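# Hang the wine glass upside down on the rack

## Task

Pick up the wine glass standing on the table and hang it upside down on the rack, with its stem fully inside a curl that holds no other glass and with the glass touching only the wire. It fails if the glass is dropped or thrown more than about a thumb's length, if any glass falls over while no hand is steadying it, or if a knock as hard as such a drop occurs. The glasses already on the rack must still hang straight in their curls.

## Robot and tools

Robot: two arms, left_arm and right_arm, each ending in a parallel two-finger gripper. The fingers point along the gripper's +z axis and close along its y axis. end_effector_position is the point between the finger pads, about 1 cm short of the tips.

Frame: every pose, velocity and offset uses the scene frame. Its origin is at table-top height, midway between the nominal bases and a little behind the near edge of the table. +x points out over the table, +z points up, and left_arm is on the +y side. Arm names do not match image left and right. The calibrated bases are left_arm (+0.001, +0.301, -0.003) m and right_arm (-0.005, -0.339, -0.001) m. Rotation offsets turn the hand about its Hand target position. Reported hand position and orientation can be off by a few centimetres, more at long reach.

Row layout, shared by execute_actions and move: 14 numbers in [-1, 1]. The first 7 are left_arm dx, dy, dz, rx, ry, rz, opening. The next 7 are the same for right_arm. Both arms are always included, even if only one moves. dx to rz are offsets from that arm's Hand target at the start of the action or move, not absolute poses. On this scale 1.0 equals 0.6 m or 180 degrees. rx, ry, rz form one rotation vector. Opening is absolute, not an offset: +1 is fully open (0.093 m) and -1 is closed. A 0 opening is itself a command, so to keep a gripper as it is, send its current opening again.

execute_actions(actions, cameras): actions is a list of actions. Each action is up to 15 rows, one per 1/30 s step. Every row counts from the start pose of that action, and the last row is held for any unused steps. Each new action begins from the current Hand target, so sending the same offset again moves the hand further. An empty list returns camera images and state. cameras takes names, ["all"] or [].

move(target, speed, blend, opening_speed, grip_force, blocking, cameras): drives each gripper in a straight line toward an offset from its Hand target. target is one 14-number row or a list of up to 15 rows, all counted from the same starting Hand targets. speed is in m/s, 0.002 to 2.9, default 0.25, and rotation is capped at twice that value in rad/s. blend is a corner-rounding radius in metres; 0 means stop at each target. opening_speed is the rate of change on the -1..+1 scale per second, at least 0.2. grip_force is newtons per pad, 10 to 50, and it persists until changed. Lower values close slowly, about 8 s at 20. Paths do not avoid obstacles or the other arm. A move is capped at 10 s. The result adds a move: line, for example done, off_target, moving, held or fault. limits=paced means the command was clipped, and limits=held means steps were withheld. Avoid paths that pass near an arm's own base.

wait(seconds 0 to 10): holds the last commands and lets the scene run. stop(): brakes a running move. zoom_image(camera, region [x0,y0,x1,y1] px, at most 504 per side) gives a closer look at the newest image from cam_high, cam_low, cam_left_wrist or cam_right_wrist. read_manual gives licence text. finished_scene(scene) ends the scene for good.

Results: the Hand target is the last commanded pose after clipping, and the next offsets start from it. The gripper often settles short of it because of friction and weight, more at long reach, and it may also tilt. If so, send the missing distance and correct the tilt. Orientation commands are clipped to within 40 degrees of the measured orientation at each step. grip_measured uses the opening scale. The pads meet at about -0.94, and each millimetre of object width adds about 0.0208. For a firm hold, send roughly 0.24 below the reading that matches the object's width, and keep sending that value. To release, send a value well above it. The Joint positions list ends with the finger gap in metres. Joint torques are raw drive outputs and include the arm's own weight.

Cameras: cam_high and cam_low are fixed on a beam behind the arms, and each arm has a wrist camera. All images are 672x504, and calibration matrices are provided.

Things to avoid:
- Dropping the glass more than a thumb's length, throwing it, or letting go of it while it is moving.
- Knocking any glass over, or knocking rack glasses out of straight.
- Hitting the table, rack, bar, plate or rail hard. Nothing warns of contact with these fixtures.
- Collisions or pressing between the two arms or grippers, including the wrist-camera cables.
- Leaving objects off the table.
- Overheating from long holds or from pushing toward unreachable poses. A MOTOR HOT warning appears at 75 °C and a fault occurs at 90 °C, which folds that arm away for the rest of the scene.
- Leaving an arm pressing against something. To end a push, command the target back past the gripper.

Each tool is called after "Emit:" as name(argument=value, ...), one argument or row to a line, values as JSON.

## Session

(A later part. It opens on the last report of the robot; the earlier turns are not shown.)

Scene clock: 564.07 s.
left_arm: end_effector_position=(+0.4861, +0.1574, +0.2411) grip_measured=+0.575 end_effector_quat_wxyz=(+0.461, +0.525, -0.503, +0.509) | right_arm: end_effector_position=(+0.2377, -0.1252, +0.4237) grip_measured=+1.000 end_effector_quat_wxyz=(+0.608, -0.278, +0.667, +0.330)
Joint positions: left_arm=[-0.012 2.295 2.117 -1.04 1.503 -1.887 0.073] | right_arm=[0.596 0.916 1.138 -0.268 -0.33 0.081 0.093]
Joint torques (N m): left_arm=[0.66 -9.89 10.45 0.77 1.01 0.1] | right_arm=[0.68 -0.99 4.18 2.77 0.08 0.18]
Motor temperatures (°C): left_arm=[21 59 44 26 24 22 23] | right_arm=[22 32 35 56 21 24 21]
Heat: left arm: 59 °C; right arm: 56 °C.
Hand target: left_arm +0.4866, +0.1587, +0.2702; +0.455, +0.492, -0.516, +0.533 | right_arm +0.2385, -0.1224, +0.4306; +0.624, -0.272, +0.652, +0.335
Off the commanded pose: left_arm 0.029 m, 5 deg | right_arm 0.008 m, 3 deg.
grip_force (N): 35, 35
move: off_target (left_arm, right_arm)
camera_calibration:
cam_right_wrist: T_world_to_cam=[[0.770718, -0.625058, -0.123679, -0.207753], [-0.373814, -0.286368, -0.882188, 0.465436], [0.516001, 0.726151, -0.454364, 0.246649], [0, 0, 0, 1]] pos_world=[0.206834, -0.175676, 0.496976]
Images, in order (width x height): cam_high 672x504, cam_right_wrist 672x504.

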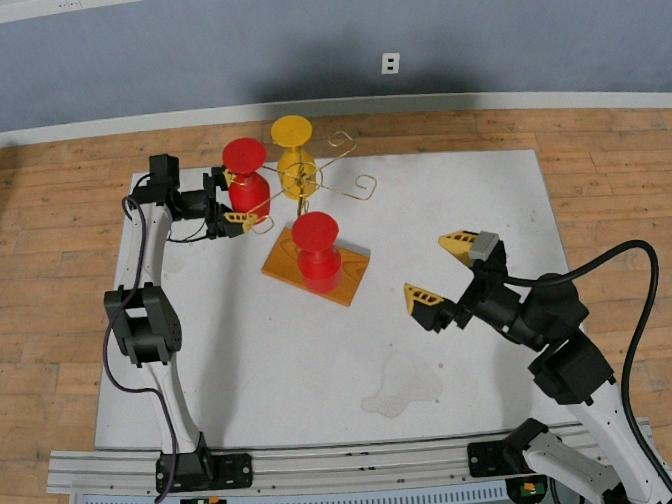

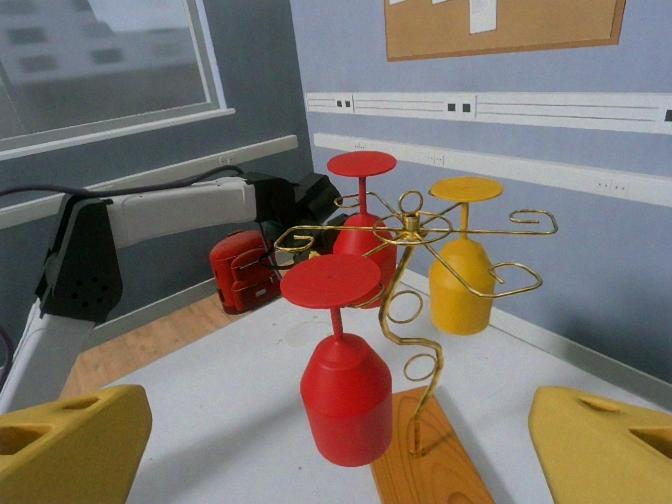

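Emit:
move(
  target=[0.006,0.0125,-0.008,0,0,0,0.25,0,0,0,0,0,0,1],
  speed=0.04,
  cameras=["cam_right_wrist","cam_high"],
)

Emit:
zoom_image(
  camera="cam_right_wrist",
  region=[320, 150, 400, 210],
)

Emit:
zoom_image(
  camera="cam_high",
  region=[210, 135, 290, 195],
)

Scene clock: 611.77 s.
left_arm: end_effector_position=(+0.4870, +0.1589, +0.2428) grip_measured=+0.575 end_effector_quat_wxyz=(+0.458, +0.524, -0.504, +0.511) | right_arm: end_effector_position=(+0.2377, -0.1252, +0.4239) grip_measured=+1.000 end_effector_quat_wxyz=(+0.608, -0.278, +0.666, +0.330)
Joint positions: left_arm=[-0.009 2.295 2.123 -1.04 1.503 -1.887 0.073] | right_arm=[0.596 0.916 1.138 -0.267 -0.33 0.081 0.093]
Joint torques (N m): left_arm=[0.77 -8.72 10.43 0.73 1.07 0.25] | right_arm=[0.72 -0.96 4.19 2.76 0.08 0.19]
Motor temperatures (°C): left_arm=[21 57 50 26 24 22 23] | right_arm=[22 32 35 58 21 24 21]
Heat: left arm: 57 °C; right arm: 58 °C.
Hand target: left_arm +0.4902, +0.1662, +0.2654; +0.455, +0.492, -0.516, +0.533 | right_arm +0.2385, -0.1224, +0.4306; +0.624, -0.272, +0.652, +0.335
Off the commanded pose: left_arm 0.024 m, 5 deg | right_arm 0.007 m, 3 deg.
grip_force (N): 35, 35
move: off_target (left_arm, right_arm)
camera_calibration:
cam_right_wrist: T_world_to_cam=[[0.770822, -0.624989, -0.123379, -0.207962], [-0.373204, -0.286063, -0.882546, 0.465601], [0.516287, 0.726331, -0.453752, 0.246434], [0, 0, 0, 1]] pos_world=[0.206835, -0.175775, 0.497076]
Images, in order (width x height): cam_high 672x504, cam_right_wrist 672x504.

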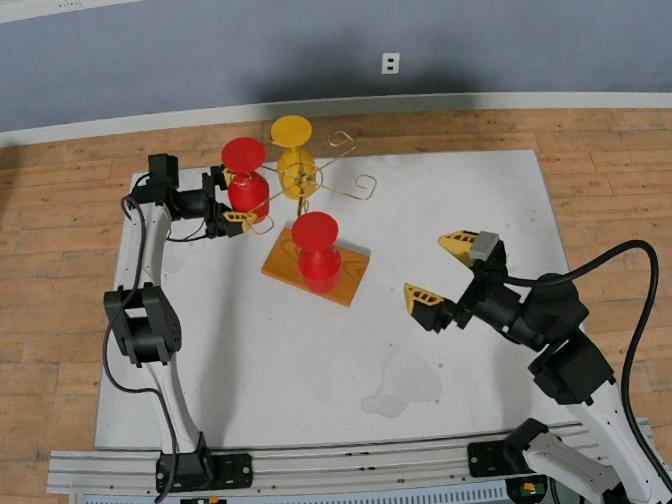

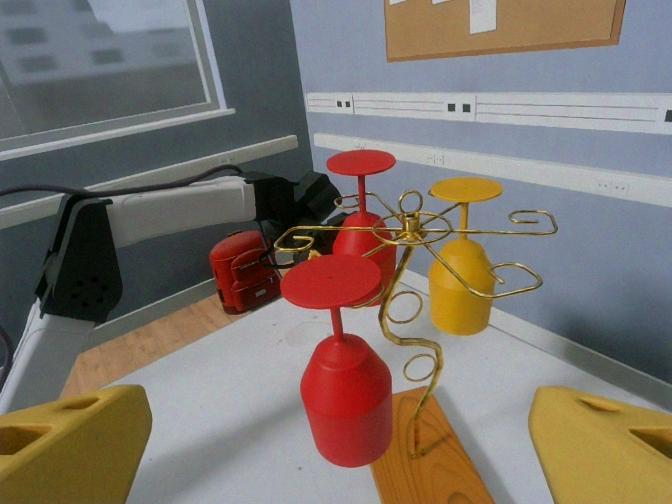

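Scaled by 6.300 from the camera's 672x504 image, which has a finer 960x720 frame.

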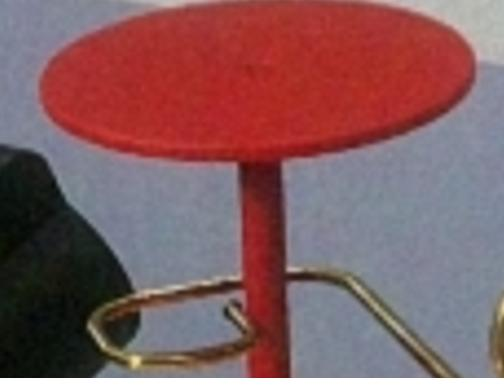

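Scaled by 6.300 from the camera's 672x504 image, which has a finer 960x720 frame.

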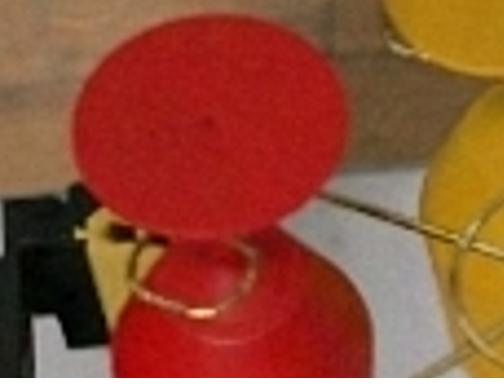

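Emit:
move(
  target=[0.006,0.006,-0.003,0,0,0,0.25,0,0,0,0,0,0,1],
  speed=0.04,
  cameras=["cam_right_wrist","cam_high"],
)

Emit:
zoom_image(
  camera="cam_right_wrist",
  region=[320, 150, 400, 210],
)

Emit:
zoom_image(
  camera="cam_high",
  region=[210, 135, 290, 195],
)

Scene clock: 618.70 s.
left_arm: end_effector_position=(+0.4926, +0.1710, +0.2447) grip_measured=+0.575 end_effector_quat_wxyz=(+0.450, +0.527, -0.500, +0.520) | right_arm: end_effector_position=(+0.2377, -0.1252, +0.4239) grip_measured=+1.000 end_effector_quat_wxyz=(+0.608, -0.278, +0.666, +0.330)
Joint positions: left_arm=[0.016 2.305 2.143 -1.04 1.507 -1.887 0.073] | right_arm=[0.596 0.916 1.138 -0.267 -0.33 0.081 0.093]
Joint torques (N m): left_arm=[0.43 -8.27 10.55 0.71 1.05 0.24] | right_arm=[0.7 -0.96 4.21 2.76 0.08 0.19]
Motor temperatures (°C): left_arm=[21 56 50 26 24 22 23] | right_arm=[22 31 35 58 21 24 21]
Heat: left arm: 56 °C; right arm: 58 °C.
Hand target: left_arm +0.4938, +0.1698, +0.2636; +0.455, +0.492, -0.516, +0.533 | right_arm +0.2385, -0.1224, +0.4306; +0.624, -0.272, +0.652, +0.335
Off the commanded pose: left_arm 0.019 m, 5 deg | right_arm 0.007 m, 3 deg.
grip_force (N): 35, 35
move: off_target (left_arm, right_arm)
camera_calibration:
cam_right_wrist: T_world_to_cam=[[0.770822, -0.624989, -0.123379, -0.207962], [-0.373204, -0.286063, -0.882546, 0.465601], [0.516287, 0.726331, -0.453752, 0.246434], [0, 0, 0, 1]] pos_world=[0.206835, -0.175775, 0.497076]
Images, in order (width x height): cam_high 672x504, cam_right_wrist 672x504.

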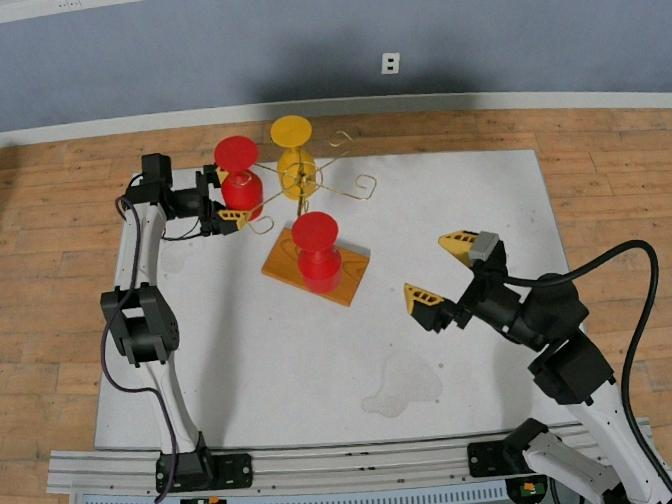

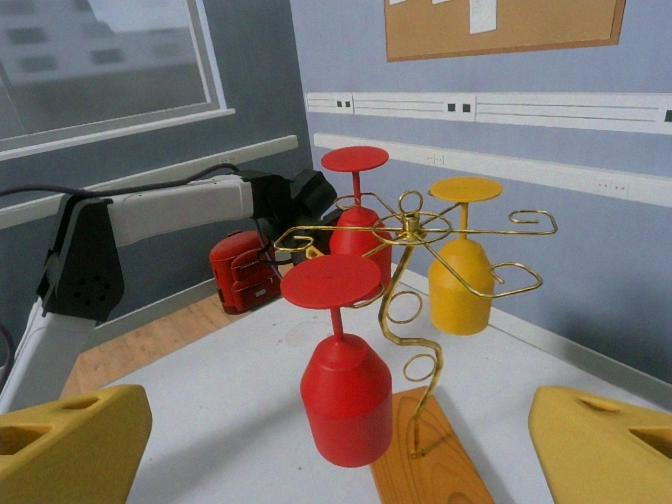

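Scaled by 6.300 from the camera's 672x504 image, which has a finer 960x720 frame.

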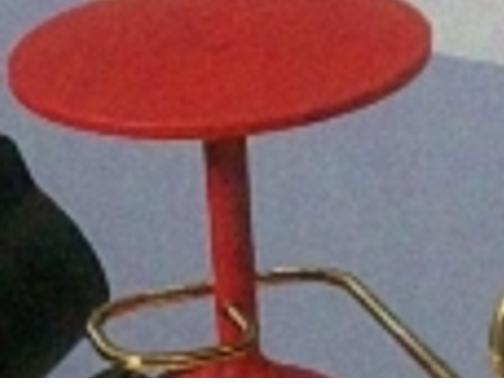

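Scaled by 6.300 from the camera's 672x504 image, which has a finer 960x720 frame.

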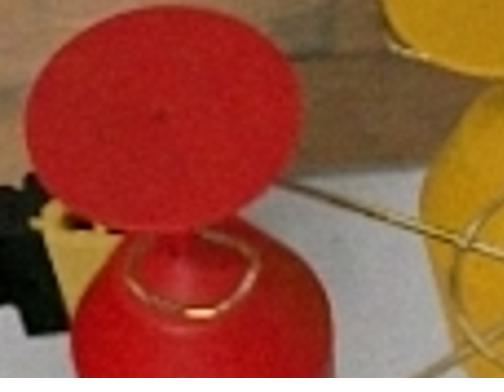

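Emit:
move(
  target=[
    [0.0,0.012,-0.01,0,0,0,0.25,0,0,0,0,0,0,1],
    [-0.014,0.014,-0.018,0,0,0,0.25,0,0,0,0,0,0,1],
  ],
  blend=[0.002,0],
  speed=0.03,
  cameras=["cam_right_wrist","cam_high"],
)

Emit:
zoom_image(
  camera="cam_right_wrist",
  region=[320, 150, 400, 210],
)

Emit:
zoom_image(
  camera="cam_high",
  region=[210, 135, 290, 195],
)

Scene clock: 634.30 s.
left_arm: end_effector_position=(+0.4917, +0.1753, +0.2439) grip_measured=+0.575 end_effector_quat_wxyz=(+0.430, +0.511, -0.516, +0.537) | right_arm: end_effector_position=(+0.2377, -0.1252, +0.4239) grip_measured=+1.000 end_effector_quat_wxyz=(+0.608, -0.278, +0.666, +0.330)
Joint positions: left_arm=[0.025 2.305 2.143 -1.066 1.507 -1.791 0.073] | right_arm=[0.596 0.916 1.138 -0.267 -0.33 0.081 0.093]
Joint torques (N m): left_arm=[0.62 -9.35 5.6 0.36 1.05 0.28] | right_arm=[0.7 -0.99 4.21 2.77 0.08 0.18]
Motor temperatures (°C): left_arm=[21 52 47 26 24 22 23] | right_arm=[22 31 35 59 21 24 21]
Heat: left arm: 52 °C; right arm: 59 °C.
Hand target: left_arm +0.4854, +0.1782, +0.2527; +0.455, +0.492, -0.516, +0.533 | right_arm +0.2385, -0.1224, +0.4306; +0.624, -0.272, +0.652, +0.335
Off the commanded pose: left_arm 0.011 m, 4 deg | right_arm 0.007 m, 3 deg.
joint sent to its limit (left arm) — joint 5 (wrist yaw), upper limit. The joint targets are off in position and orientation.
grip_force (N): 35, 35
move: off_target (left_arm, right_arm)
camera_calibration:
cam_right_wrist: T_world_to_cam=[[0.770822, -0.624989, -0.123379, -0.207962], [-0.373204, -0.286063, -0.882546, 0.465601], [0.516287, 0.726331, -0.453752, 0.246434], [0, 0, 0, 1]] pos_world=[0.206835, -0.175775, 0.497076]
Images, in order (width x height): cam_high 672x504, cam_right_wrist 672x504.

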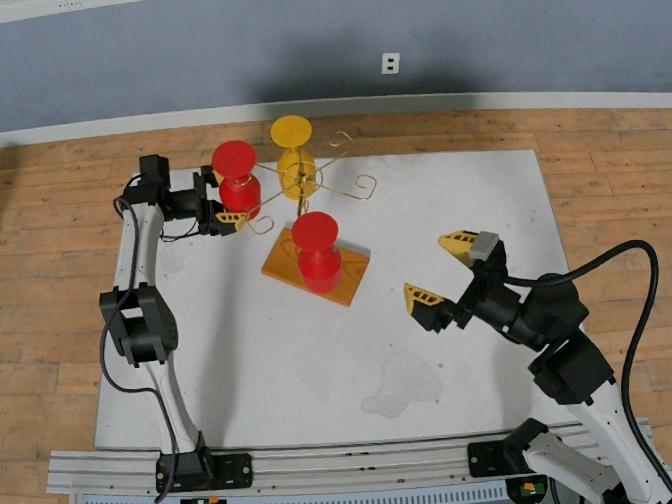

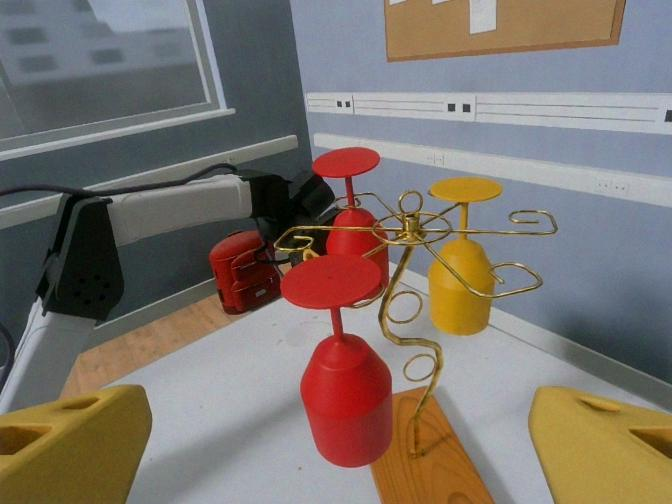

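Scaled by 6.300 from the camera's 672x504 image, which has a finer 960x720 frame.

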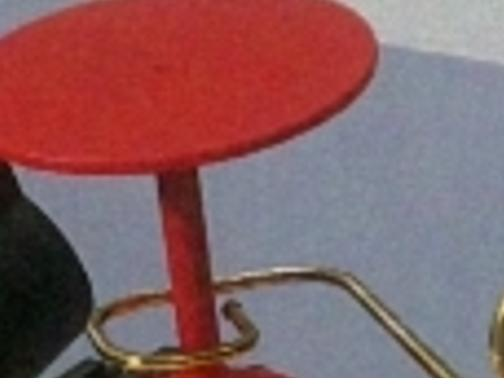

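Scaled by 6.300 from the camera's 672x504 image, which has a finer 960x720 frame.

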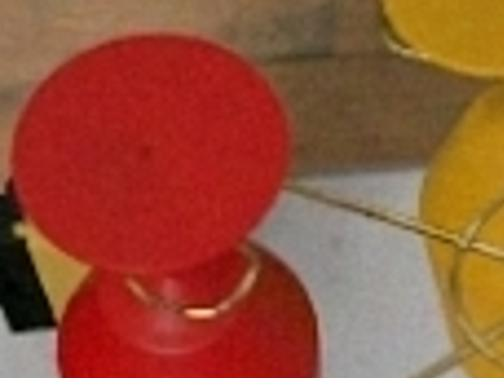

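Emit:
move(
  target=[-0.015,-0.004,-0.012,0,0.034,0,0.25,0,0,0,0,0,0,1],
  speed=0.05,
  cameras=["cam_high","cam_right_wrist"],
)

Scene clock: 659.77 s.
left_arm: end_effector_position=(+0.4796, +0.1757, +0.2372) grip_measured=+0.575 end_effector_quat_wxyz=(+0.461, +0.539, -0.488, +0.509) | right_arm: end_effector_position=(+0.2377, -0.1252, +0.4239) grip_measured=+1.000 end_effector_quat_wxyz=(+0.608, -0.278, +0.666, +0.330)
Joint positions: left_arm=[0.028 2.305 2.129 -1.207 1.508 -1.751 0.073] | right_arm=[0.596 0.916 1.138 -0.267 -0.33 0.081 0.093]
Joint torques (N m): left_arm=[0.42 -8.61 6.56 0.22 1.01 0.27] | right_arm=[0.7 -0.95 4.18 2.76 0.08 0.19]
Motor temperatures (°C): left_arm=[21 51 43 25 24 22 23] | right_arm=[22 31 35 59 21 24 20]
Heat: left arm: 51 °C; right arm: 59 °C.
Hand target: left_arm +0.4764, +0.1758, +0.2456; +0.482, +0.520, -0.491, +0.506 | right_arm +0.2385, -0.1224, +0.4306; +0.624, -0.272, +0.652, +0.335
Off the commanded pose: left_arm 0.009 m, 3 deg | right_arm 0.007 m, 3 deg.
grip_force (N): 35, 35
move: off_target (left_arm, right_arm)
camera_calibration:
cam_right_wrist: T_world_to_cam=[[0.770822, -0.624989, -0.123379, -0.207962], [-0.373204, -0.286063, -0.882546, 0.465601], [0.516287, 0.726331, -0.453752, 0.246434], [0, 0, 0, 1]] pos_world=[0.206835, -0.175775, 0.497076]
Images, in order (width x height): cam_high 672x504, cam_right_wrist 672x504.

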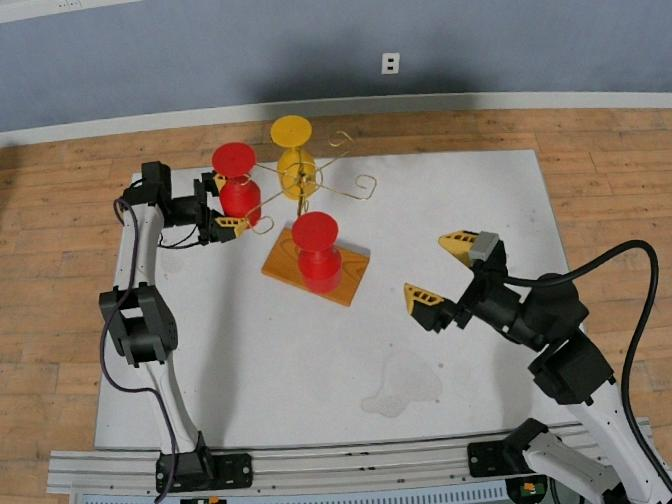

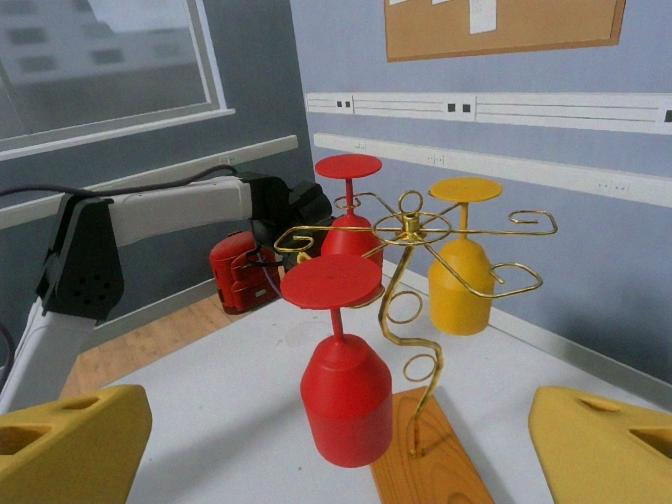

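Emit:
zoom_image(
  camera="cam_right_wrist",
  region=[310, 145, 400, 213],
)

Emit:
zoom_image(
  camera="cam_high",
  region=[200, 130, 290, 240],
)

Scaled by 5.600 from the camera's 672x504 image, which has a finer 960x720 frame.

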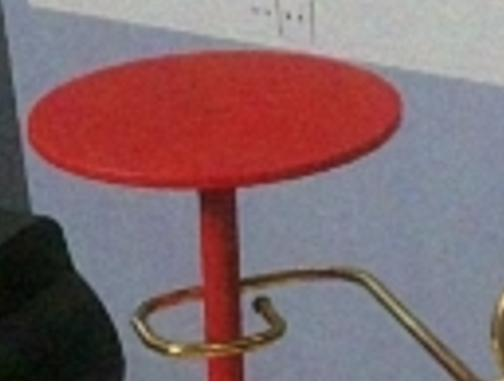

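Scaled by 4.582 from the camera's 672x504 image, which has a finer 960x720 frame.

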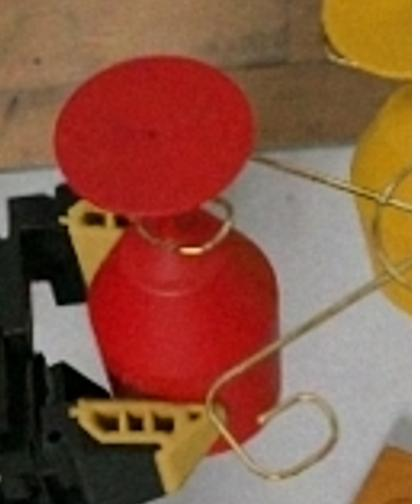

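Emit:
move(
  target=[0,0,-0.033,0,0,0,0.25,0,0,0,0,0,0,1],
  speed=0.03,
  cameras=["cam_high","cam_right_wrist"],
)

Emit:
zoom_image(
  camera="cam_right_wrist",
  region=[310, 145, 400, 213],
)

Emit:
zoom_image(
  camera="cam_high",
  region=[200, 130, 290, 240],
)

Scene clock: 671.47 s.
left_arm: end_effector_position=(+0.4766, +0.1767, +0.2155) grip_measured=+0.575 end_effector_quat_wxyz=(+0.466, +0.541, -0.486, +0.504) | right_arm: end_effector_position=(+0.2378, -0.1252, +0.4239) grip_measured=+1.000 end_effector_quat_wxyz=(+0.608, -0.278, +0.666, +0.330)
Joint positions: left_arm=[0.031 2.346 2.12 -1.297 1.508 -1.625 0.073] | right_arm=[0.596 0.916 1.138 -0.267 -0.329 0.081 0.093]
Joint torques (N m): left_arm=[0.38 -8.23 8.08 0.08 0.98 0.25] | right_arm=[0.73 -0.96 4.21 2.76 0.08 0.18]
Motor temperatures (°C): left_arm=[21 51 42 25 24 22 23] | right_arm=[22 31 35 60 21 24 20]
Heat: left arm: 51 °C; right arm: 60 °C.
Hand target: left_arm +0.4764, +0.1758, +0.2258; +0.482, +0.520, -0.491, +0.506 | right_arm +0.2385, -0.1224, +0.4306; +0.624, -0.272, +0.652, +0.335
Off the commanded pose: left_arm 0.010 m, 3 deg | right_arm 0.007 m, 3 deg.
grip_force (N): 35, 35
move: off_target (left_arm, right_arm)
camera_calibration:
cam_right_wrist: T_world_to_cam=[[0.770583, -0.625308, -0.123256, -0.208018], [-0.373041, -0.285711, -0.882729, 0.465809], [0.516762, 0.726195, -0.453429, 0.246197], [0, 0, 0, 1]] pos_world=[0.206836, -0.175775, 0.497176]
Images, in order (width x height): cam_high 672x504, cam_right_wrist 672x504.

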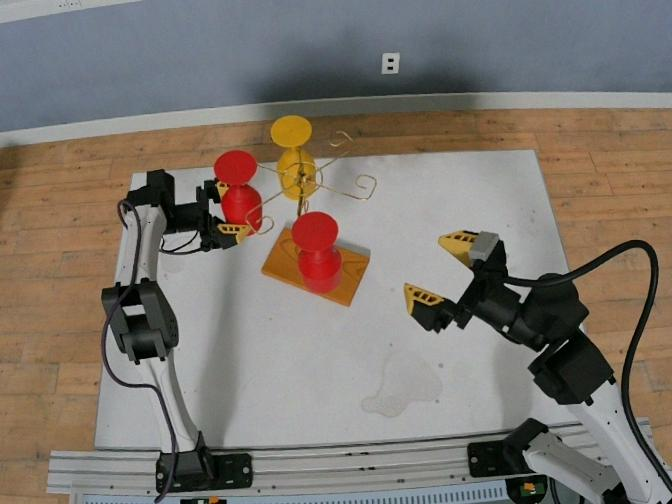

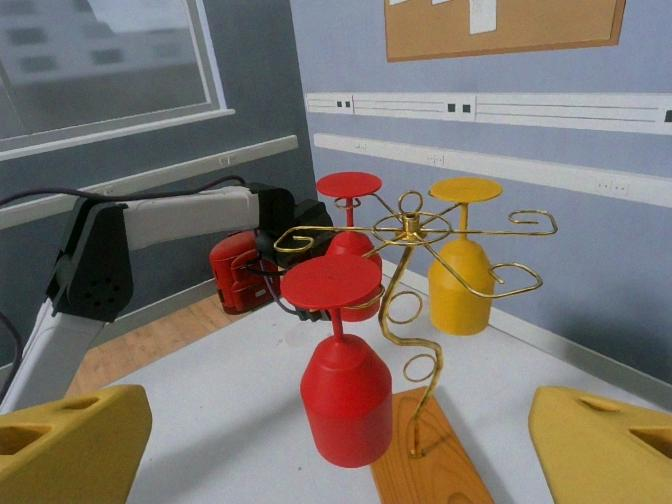

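Scaled by 5.600 from the camera's 672x504 image, which has a finer 960x720 frame.

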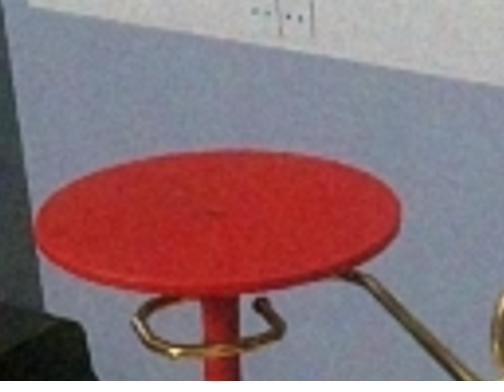

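Scaled by 4.582 from the camera's 672x504 image, which has a finer 960x720 frame.

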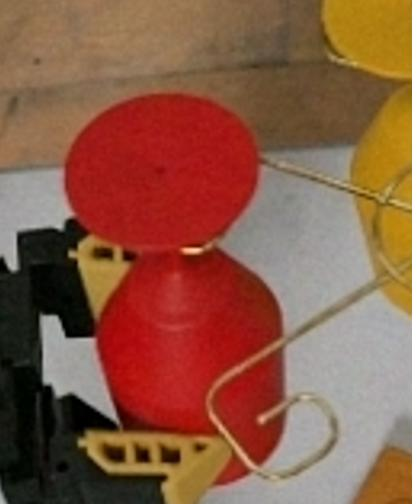

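Emit:
move(
  target=[0,0,-0.025,0,0,0,0.25,0,0,0,0,0,0,1],
  speed=0.03,
  cameras=["cam_high","cam_right_wrist"],
)

Emit:
zoom_image(
  camera="cam_right_wrist",
  region=[310, 145, 400, 213],
)

Emit:
zoom_image(
  camera="cam_high",
  region=[200, 130, 290, 240],
)

Scene clock: 679.90 s.
left_arm: end_effector_position=(+0.4766, +0.1767, +0.2046) grip_measured=+0.575 end_effector_quat_wxyz=(+0.464, +0.538, -0.490, +0.506) | right_arm: end_effector_position=(+0.2378, -0.1252, +0.4239) grip_measured=+1.000 end_effector_quat_wxyz=(+0.608, -0.278, +0.666, +0.330)
Joint positions: left_arm=[0.031 2.371 2.12 -1.326 1.508 -1.561 0.073] | right_arm=[0.596 0.916 1.138 -0.267 -0.329 0.081 0.093]
Joint torques (N m): left_arm=[0.4 -8.1 7.17 0.02 0.96 0.27] | right_arm=[0.7 -0.98 4.19 2.76 0.08 0.19]
Motor temperatures (°C): left_arm=[21 50 42 25 24 22 23] | right_arm=[22 31 35 60 21 24 20]
Heat: left arm: 50 °C; right arm: 60 °C.
Hand target: left_arm +0.4764, +0.1758, +0.2108; +0.482, +0.520, -0.491, +0.506 | right_arm +0.2385, -0.1224, +0.4306; +0.624, -0.272, +0.652, +0.335
Off the commanded pose: left_arm 0.006 m, 3 deg | right_arm 0.007 m, 3 deg.
grip_force (N): 35, 35
move: off_target (left_arm, right_arm)
camera_calibration:
cam_right_wrist: T_world_to_cam=[[0.770583, -0.625308, -0.123256, -0.208018], [-0.373041, -0.285711, -0.882729, 0.465809], [0.516762, 0.726195, -0.453429, 0.246197], [0, 0, 0, 1]] pos_world=[0.206836, -0.175775, 0.497176]
Images, in order (width x height): cam_high 672x504, cam_right_wrist 672x504.

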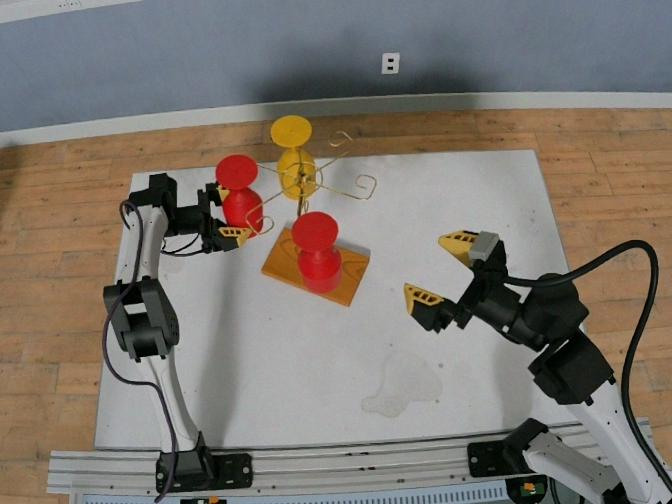

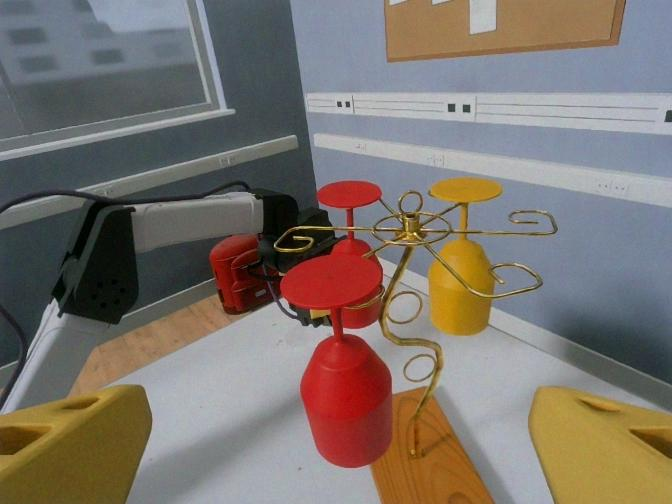

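Scaled by 5.600 from the camera's 672x504 image, which has a finer 960x720 frame.

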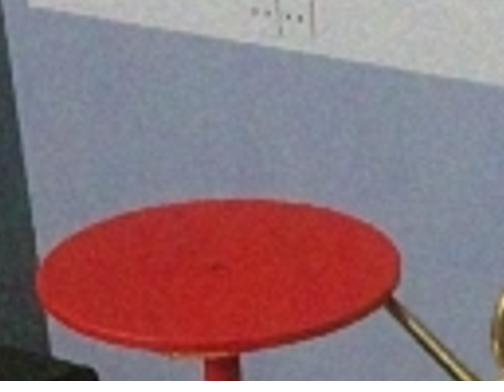

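Scaled by 4.582 from the camera's 672x504 image, which has a finer 960x720 frame.

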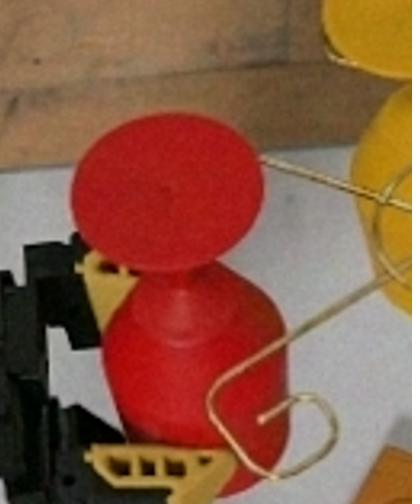

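Emit:
move(
  target=[0,0,-0.012,0,0,0,0.25,0,0,0,0,0,0,1],
  speed=0.02,
  cameras=["cam_right_wrist"],
)

Emit:
zoom_image(
  camera="cam_right_wrist",
  region=[310, 145, 400, 213],
)

Scene clock: 686.57 s.
left_arm: end_effector_position=(+0.4755, +0.1743, +0.2031) grip_measured=+0.575 end_effector_quat_wxyz=(+0.468, +0.530, -0.488, +0.511) | right_arm: end_effector_position=(+0.2378, -0.1252, +0.4239) grip_measured=+1.000 end_effector_quat_wxyz=(+0.608, -0.278, +0.666, +0.330)
Joint positions: left_arm=[0.027 2.381 2.12 -1.346 1.526 -1.525 0.073] | right_arm=[0.596 0.916 1.138 -0.267 -0.329 0.081 0.093]
Joint torques (N m): left_arm=[0.39 -7.8 7.05 -0.01 0.77 0.25] | right_arm=[0.7 -0.98 4.22 2.76 0.08 0.19]
Motor temperatures (°C): left_arm=[21 51 42 25 24 22 23] | right_arm=[22 31 35 60 21 24 20]
Heat: left arm: 51 °C; right arm: 60 °C.
Hand target: left_arm +0.4764, +0.1758, +0.2036; +0.482, +0.520, -0.491, +0.506 | right_arm +0.2385, -0.1224, +0.4306; +0.624, -0.272, +0.652, +0.335
Off the commanded pose: left_arm 0.002 m, 2 deg | right_arm 0.007 m, 3 deg.
grip_force (N): 35, 35
move: off_target (right_arm)
camera_calibration:
cam_right_wrist: T_world_to_cam=[[0.770583, -0.625308, -0.123256, -0.208018], [-0.373041, -0.285711, -0.882729, 0.465809], [0.516762, 0.726195, -0.453429, 0.246197], [0, 0, 0, 1]] pos_world=[0.206836, -0.175775, 0.497176]
Images, in order (width x height): cam_right_wrist 672x504.

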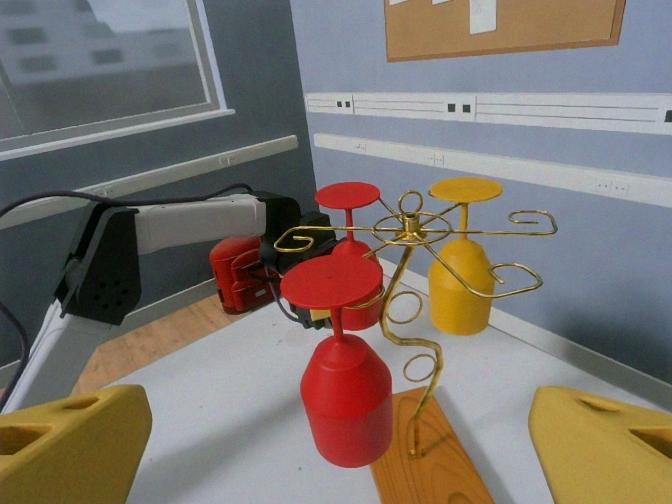

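Scaled by 5.600 from the camera's 672x504 image, which has a finer 960x720 frame.

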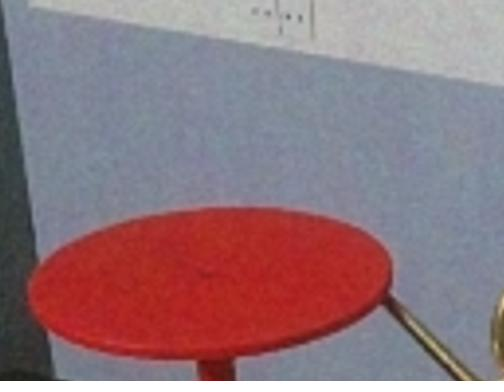

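Emit:
move(
  target=[0.001,0.002,-0.012,0,0,0,0.25,0,0,0,0,0,0,1],
  speed=0.02,
  cameras=["cam_right_wrist"],
)

Emit:
zoom_image(
  camera="cam_right_wrist",
  region=[310, 155, 400, 223],
)

Scene clock: 693.80 s.
left_arm: end_effector_position=(+0.4757, +0.1721, +0.2022) grip_measured=+0.575 end_effector_quat_wxyz=(+0.471, +0.523, -0.488, +0.516) | right_arm: end_effector_position=(+0.2378, -0.1252, +0.4239) grip_measured=+1.000 end_effector_quat_wxyz=(+0.608, -0.278, +0.666, +0.330)
Joint positions: left_arm=[0.022 2.389 2.12 -1.346 1.541 -1.507 0.073] | right_arm=[0.596 0.916 1.138 -0.267 -0.329 0.081 0.093]
Joint torques (N m): left_arm=[0.58 -7.62 6.15 0.01 0.64 0.27] | right_arm=[0.72 -0.96 4.18 2.76 0.08 0.19]
Motor temperatures (°C): left_arm=[21 52 42 25 24 22 23] | right_arm=[22 31 35 60 21 24 20]
Heat: left arm: 52 °C; right arm: 60 °C.
Hand target: left_arm +0.4770, +0.1770, +0.1963; +0.482, +0.520, -0.491, +0.506 | right_arm +0.2385, -0.1224, +0.4306; +0.624, -0.272, +0.652, +0.335
Off the commanded pose: left_arm 0.008 m, 2 deg | right_arm 0.007 m, 3 deg.
grip_force (N): 35, 35
move: off_target (right_arm)
camera_calibration:
cam_right_wrist: T_world_to_cam=[[0.770583, -0.625308, -0.123256, -0.208018], [-0.373041, -0.285711, -0.882729, 0.465809], [0.516762, 0.726195, -0.453429, 0.246197], [0, 0, 0, 1]] pos_world=[0.206836, -0.175775, 0.497176]
Images, in order (width x height): cam_right_wrist 672x504.

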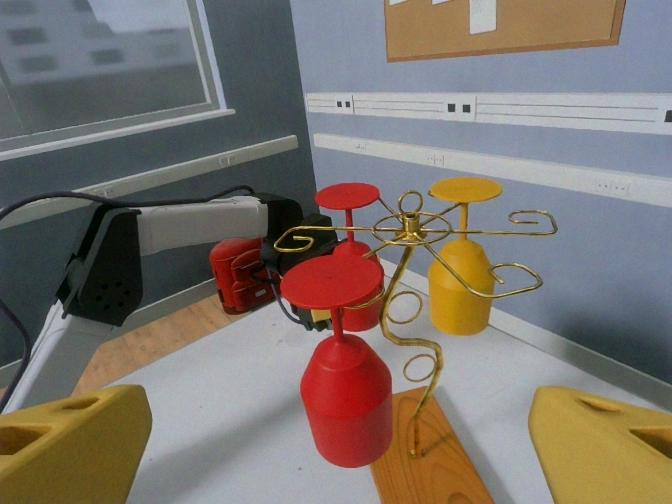

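Scaled by 5.600 from the camera's 672x504 image, which has a finer 960x720 frame.

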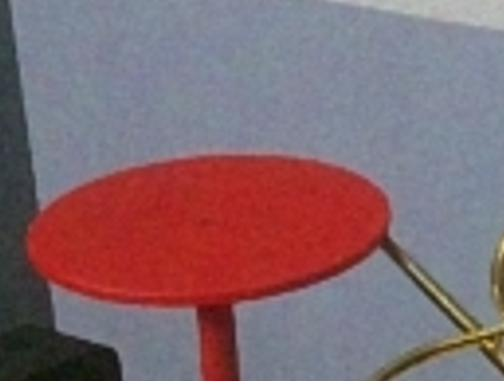

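Emit:
wait(
  seconds=0,
  cameras=["cam_low","cam_high"],
)

Emit:
zoom_image(
  camera="cam_high",
  region=[200, 130, 290, 240],
)

Scene clock: 706.20 s.
left_arm: end_effector_position=(+0.4757, +0.1721, +0.2022) grip_measured=+0.575 end_effector_quat_wxyz=(+0.471, +0.523, -0.488, +0.516) | right_arm: end_effector_position=(+0.2378, -0.1252, +0.4239) grip_measured=+1.000 end_effector_quat_wxyz=(+0.608, -0.278, +0.666, +0.330)
Joint positions: left_arm=[0.022 2.389 2.12 -1.346 1.541 -1.507 0.073] | right_arm=[0.596 0.916 1.138 -0.267 -0.329 0.081 0.093]
Joint torques (N m): left_arm=[0.57 -7.54 6.15 0.01 0.64 0.27] | right_arm=[0.7 -0.98 4.19 2.76 0.07 0.18]
Motor temperatures (°C): left_arm=[21 51 41 24 24 22 23] | right_arm=[22 31 34 61 21 24 20]
Heat: left arm: 51 °C; right arm: 61 °C.
Hand target: left_arm +0.4770, +0.1770, +0.1963; +0.482, +0.520, -0.491, +0.506 | right_arm +0.2385, -0.1224, +0.4306; +0.624, -0.272, +0.652, +0.335
Tool commands: left_gripper/opening=+0.25 right_gripper/opening=+1.0
Off the commanded pose: left_arm 0.008 m, 2 deg | right_arm 0.007 m, 3 deg.
grip_force (N): 35, 35
Images, in order (width x height): cam_high 672x504, cam_low 672x504.

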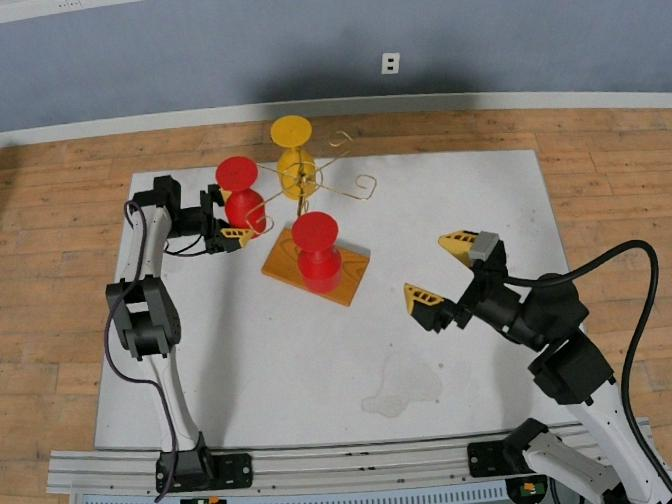

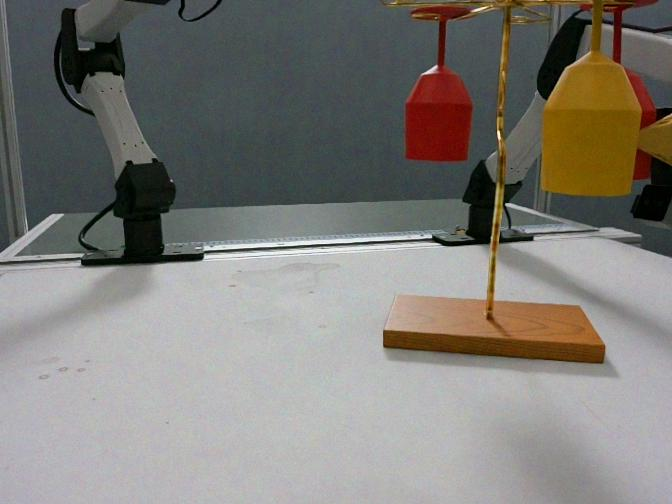

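Scaled by 4.582 from the camera's 672x504 image, which has a finer 960x720 frame.

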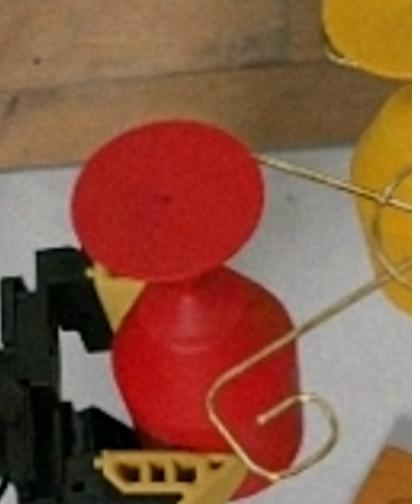

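Emit:
zoom_image(
  camera="cam_low",
  region=[380, 0, 672, 219],
)

Scaled by 1.726 from the camera's 672x504 image, which has a finer 960x720 frame.

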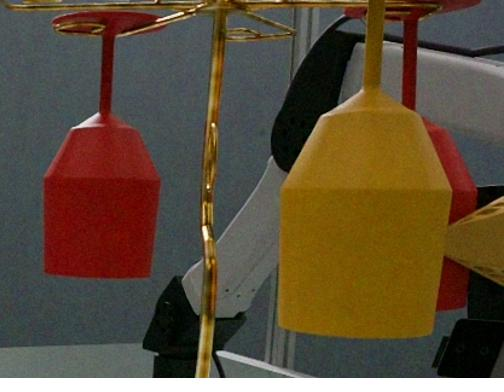

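Emit:
move(
  target=[0.001,0.003,-0.015,0,0,0,0.25,0,0,0,0,0,0,1],
  speed=0.02,
  cameras=["cam_right_wrist"],
)

Emit:
zoom_image(
  camera="cam_right_wrist",
  region=[310, 155, 400, 223],
)

Scene clock: 720.50 s.
left_arm: end_effector_position=(+0.4758, +0.1706, +0.2024) grip_measured=+0.575 end_effector_quat_wxyz=(+0.472, +0.517, -0.488, +0.521) | right_arm: end_effector_position=(+0.2378, -0.1252, +0.4240) grip_measured=+1.000 end_effector_quat_wxyz=(+0.609, -0.278, +0.666, +0.330)
Joint positions: left_arm=[0.019 2.394 2.12 -1.346 1.554 -1.494 0.073] | right_arm=[0.596 0.916 1.138 -0.266 -0.329 0.081 0.093]
Joint torques (N m): left_arm=[0.75 -7.38 4.44 0.13 0.52 0.29] | right_arm=[0.69 -0.99 4.19 2.76 0.08 0.19]
Motor temperatures (°C): left_arm=[21 51 40 24 23 22 23] | right_arm=[22 30 34 61 21 24 20]
Heat: left arm: 51 °C; right arm: 61 °C.
Hand target: left_arm +0.4776, +0.1788, +0.1874; +0.482, +0.520, -0.491, +0.506 | right_arm +0.2385, -0.1224, +0.4306; +0.624, -0.272, +0.652, +0.335
Off the commanded pose: left_arm 0.017 m, 2 deg | right_arm 0.007 m, 3 deg.
grip_force (N): 35, 35
move: off_target (left_arm, right_arm)
camera_calibration:
cam_right_wrist: T_world_to_cam=[[0.770662, -0.62524, -0.123105, -0.208097], [-0.37273, -0.285585, -0.882901, 0.465853], [0.516868, 0.726303, -0.453135, 0.246047], [0, 0, 0, 1]] pos_world=[0.206836, -0.175775, 0.497176]
Images, in order (width x height): cam_right_wrist 672x504.

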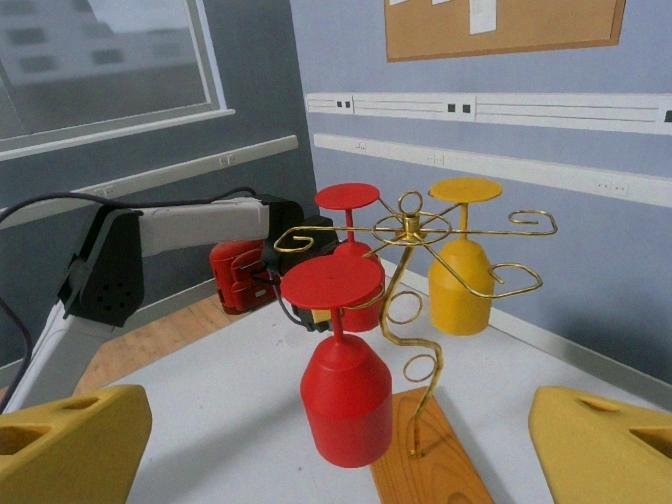

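Scaled by 5.600 from the camera's 672x504 image, which has a finer 960x720 frame.

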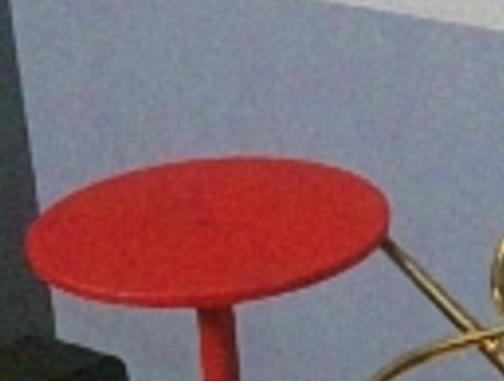

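Emit:
move(
  target=[-0.003,-0.012,0.018,0,0,0,1,0,0,0,0,0,0,1],
  speed=0.02,
  opening_speed=0.3,
  cameras=["all"],
)

Emit:
zoom_image(
  camera="cam_right_wrist",
  region=[310, 155, 400, 223],
)

Emit:
zoom_image(
  camera="cam_high",
  region=[200, 130, 290, 240],
)

Scene clock: 734.40 s.
left_arm: end_effector_position=(+0.4779, +0.1779, +0.2017) grip_measured=+1.000 end_effector_quat_wxyz=(+0.469, +0.521, -0.484, +0.524) | right_arm: end_effector_position=(+0.2378, -0.1252, +0.4240) grip_measured=+1.000 end_effector_quat_wxyz=(+0.609, -0.278, +0.666, +0.330)
Joint positions: left_arm=[0.034 2.395 2.12 -1.346 1.554 -1.494 0.093] | right_arm=[0.596 0.916 1.138 -0.266 -0.329 0.081 0.093]
Joint torques (N m): left_arm=[-0.47 -8.38 6.2 0.05 0.51 0.06] | right_arm=[0.72 -1.01 4.18 2.75 0.08 0.19]
Motor temperatures (°C): left_arm=[21 50 39 24 23 22 23] | right_arm=[22 30 34 61 21 24 20]
Heat: left arm: 50 °C; right arm: 61 °C.
Hand target: left_arm +0.4758, +0.1716, +0.1982; +0.482, +0.520, -0.491, +0.506 | right_arm +0.2385, -0.1224, +0.4306; +0.624, -0.272, +0.652, +0.335
Off the commanded pose: left_arm 0.008 m, 3 deg | right_arm 0.007 m, 3 deg.
grip_force (N): 35, 35
move: off_target (left_arm, right_arm)
camera_calibration:
cam_left_wrist: T_world_to_cam=[[0.994905, 0.0975359, 0.0255255, -0.497998], [-0.0633858, 0.408233, 0.910675, -0.18836], [0.0784031, -0.907652, 0.412335, 0.130288], [0, 0, 0, 1]] pos_world=[0.473306, 0.243724, 0.130524]
cam_right_wrist: T_world_to_cam=[[0.770662, -0.62524, -0.123105, -0.208097], [-0.37273, -0.285585, -0.882901, 0.465853], [0.516868, 0.726303, -0.453135, 0.246047], [0, 0, 0, 1]] pos_world=[0.206836, -0.175775, 0.497176]

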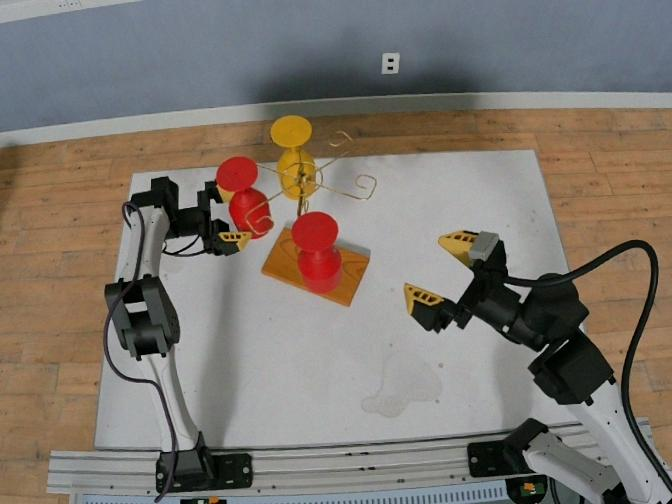

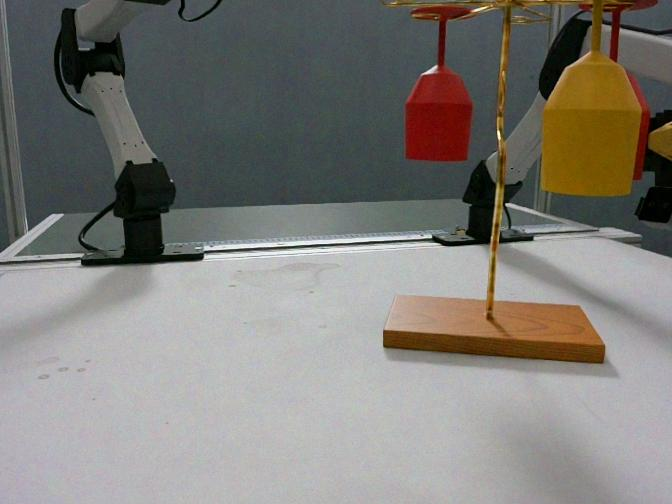

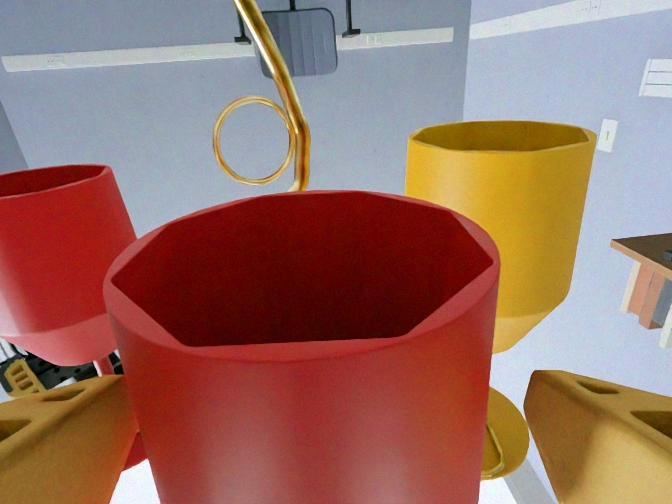

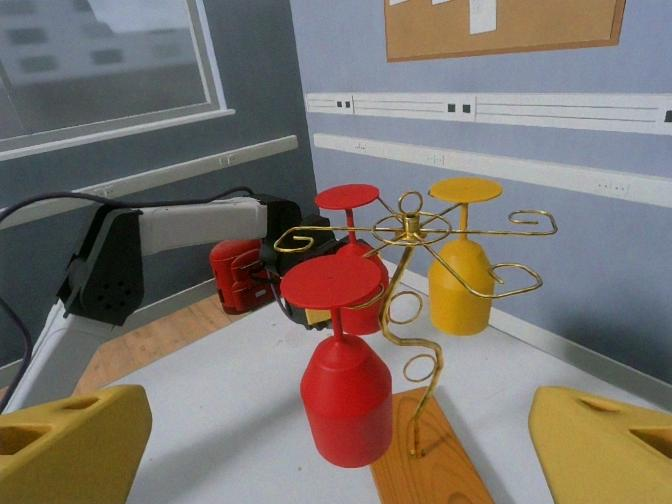

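Scaled by 5.600 from the camera's 672x504 image, which has a finer 960x720 frame.

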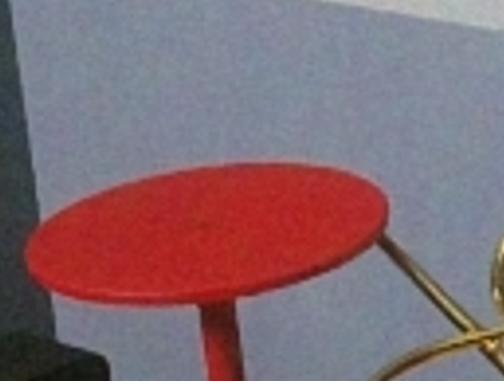

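Scaled by 4.582 from the camera's 672x504 image, which has a finer 960x720 frame.

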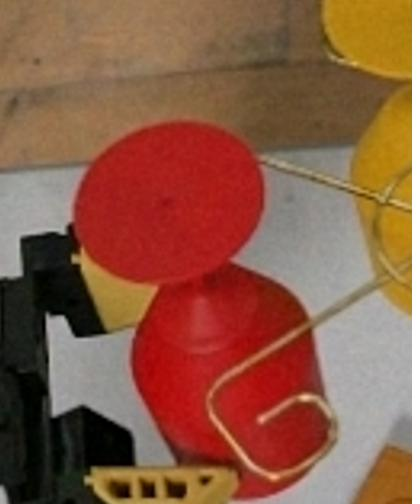

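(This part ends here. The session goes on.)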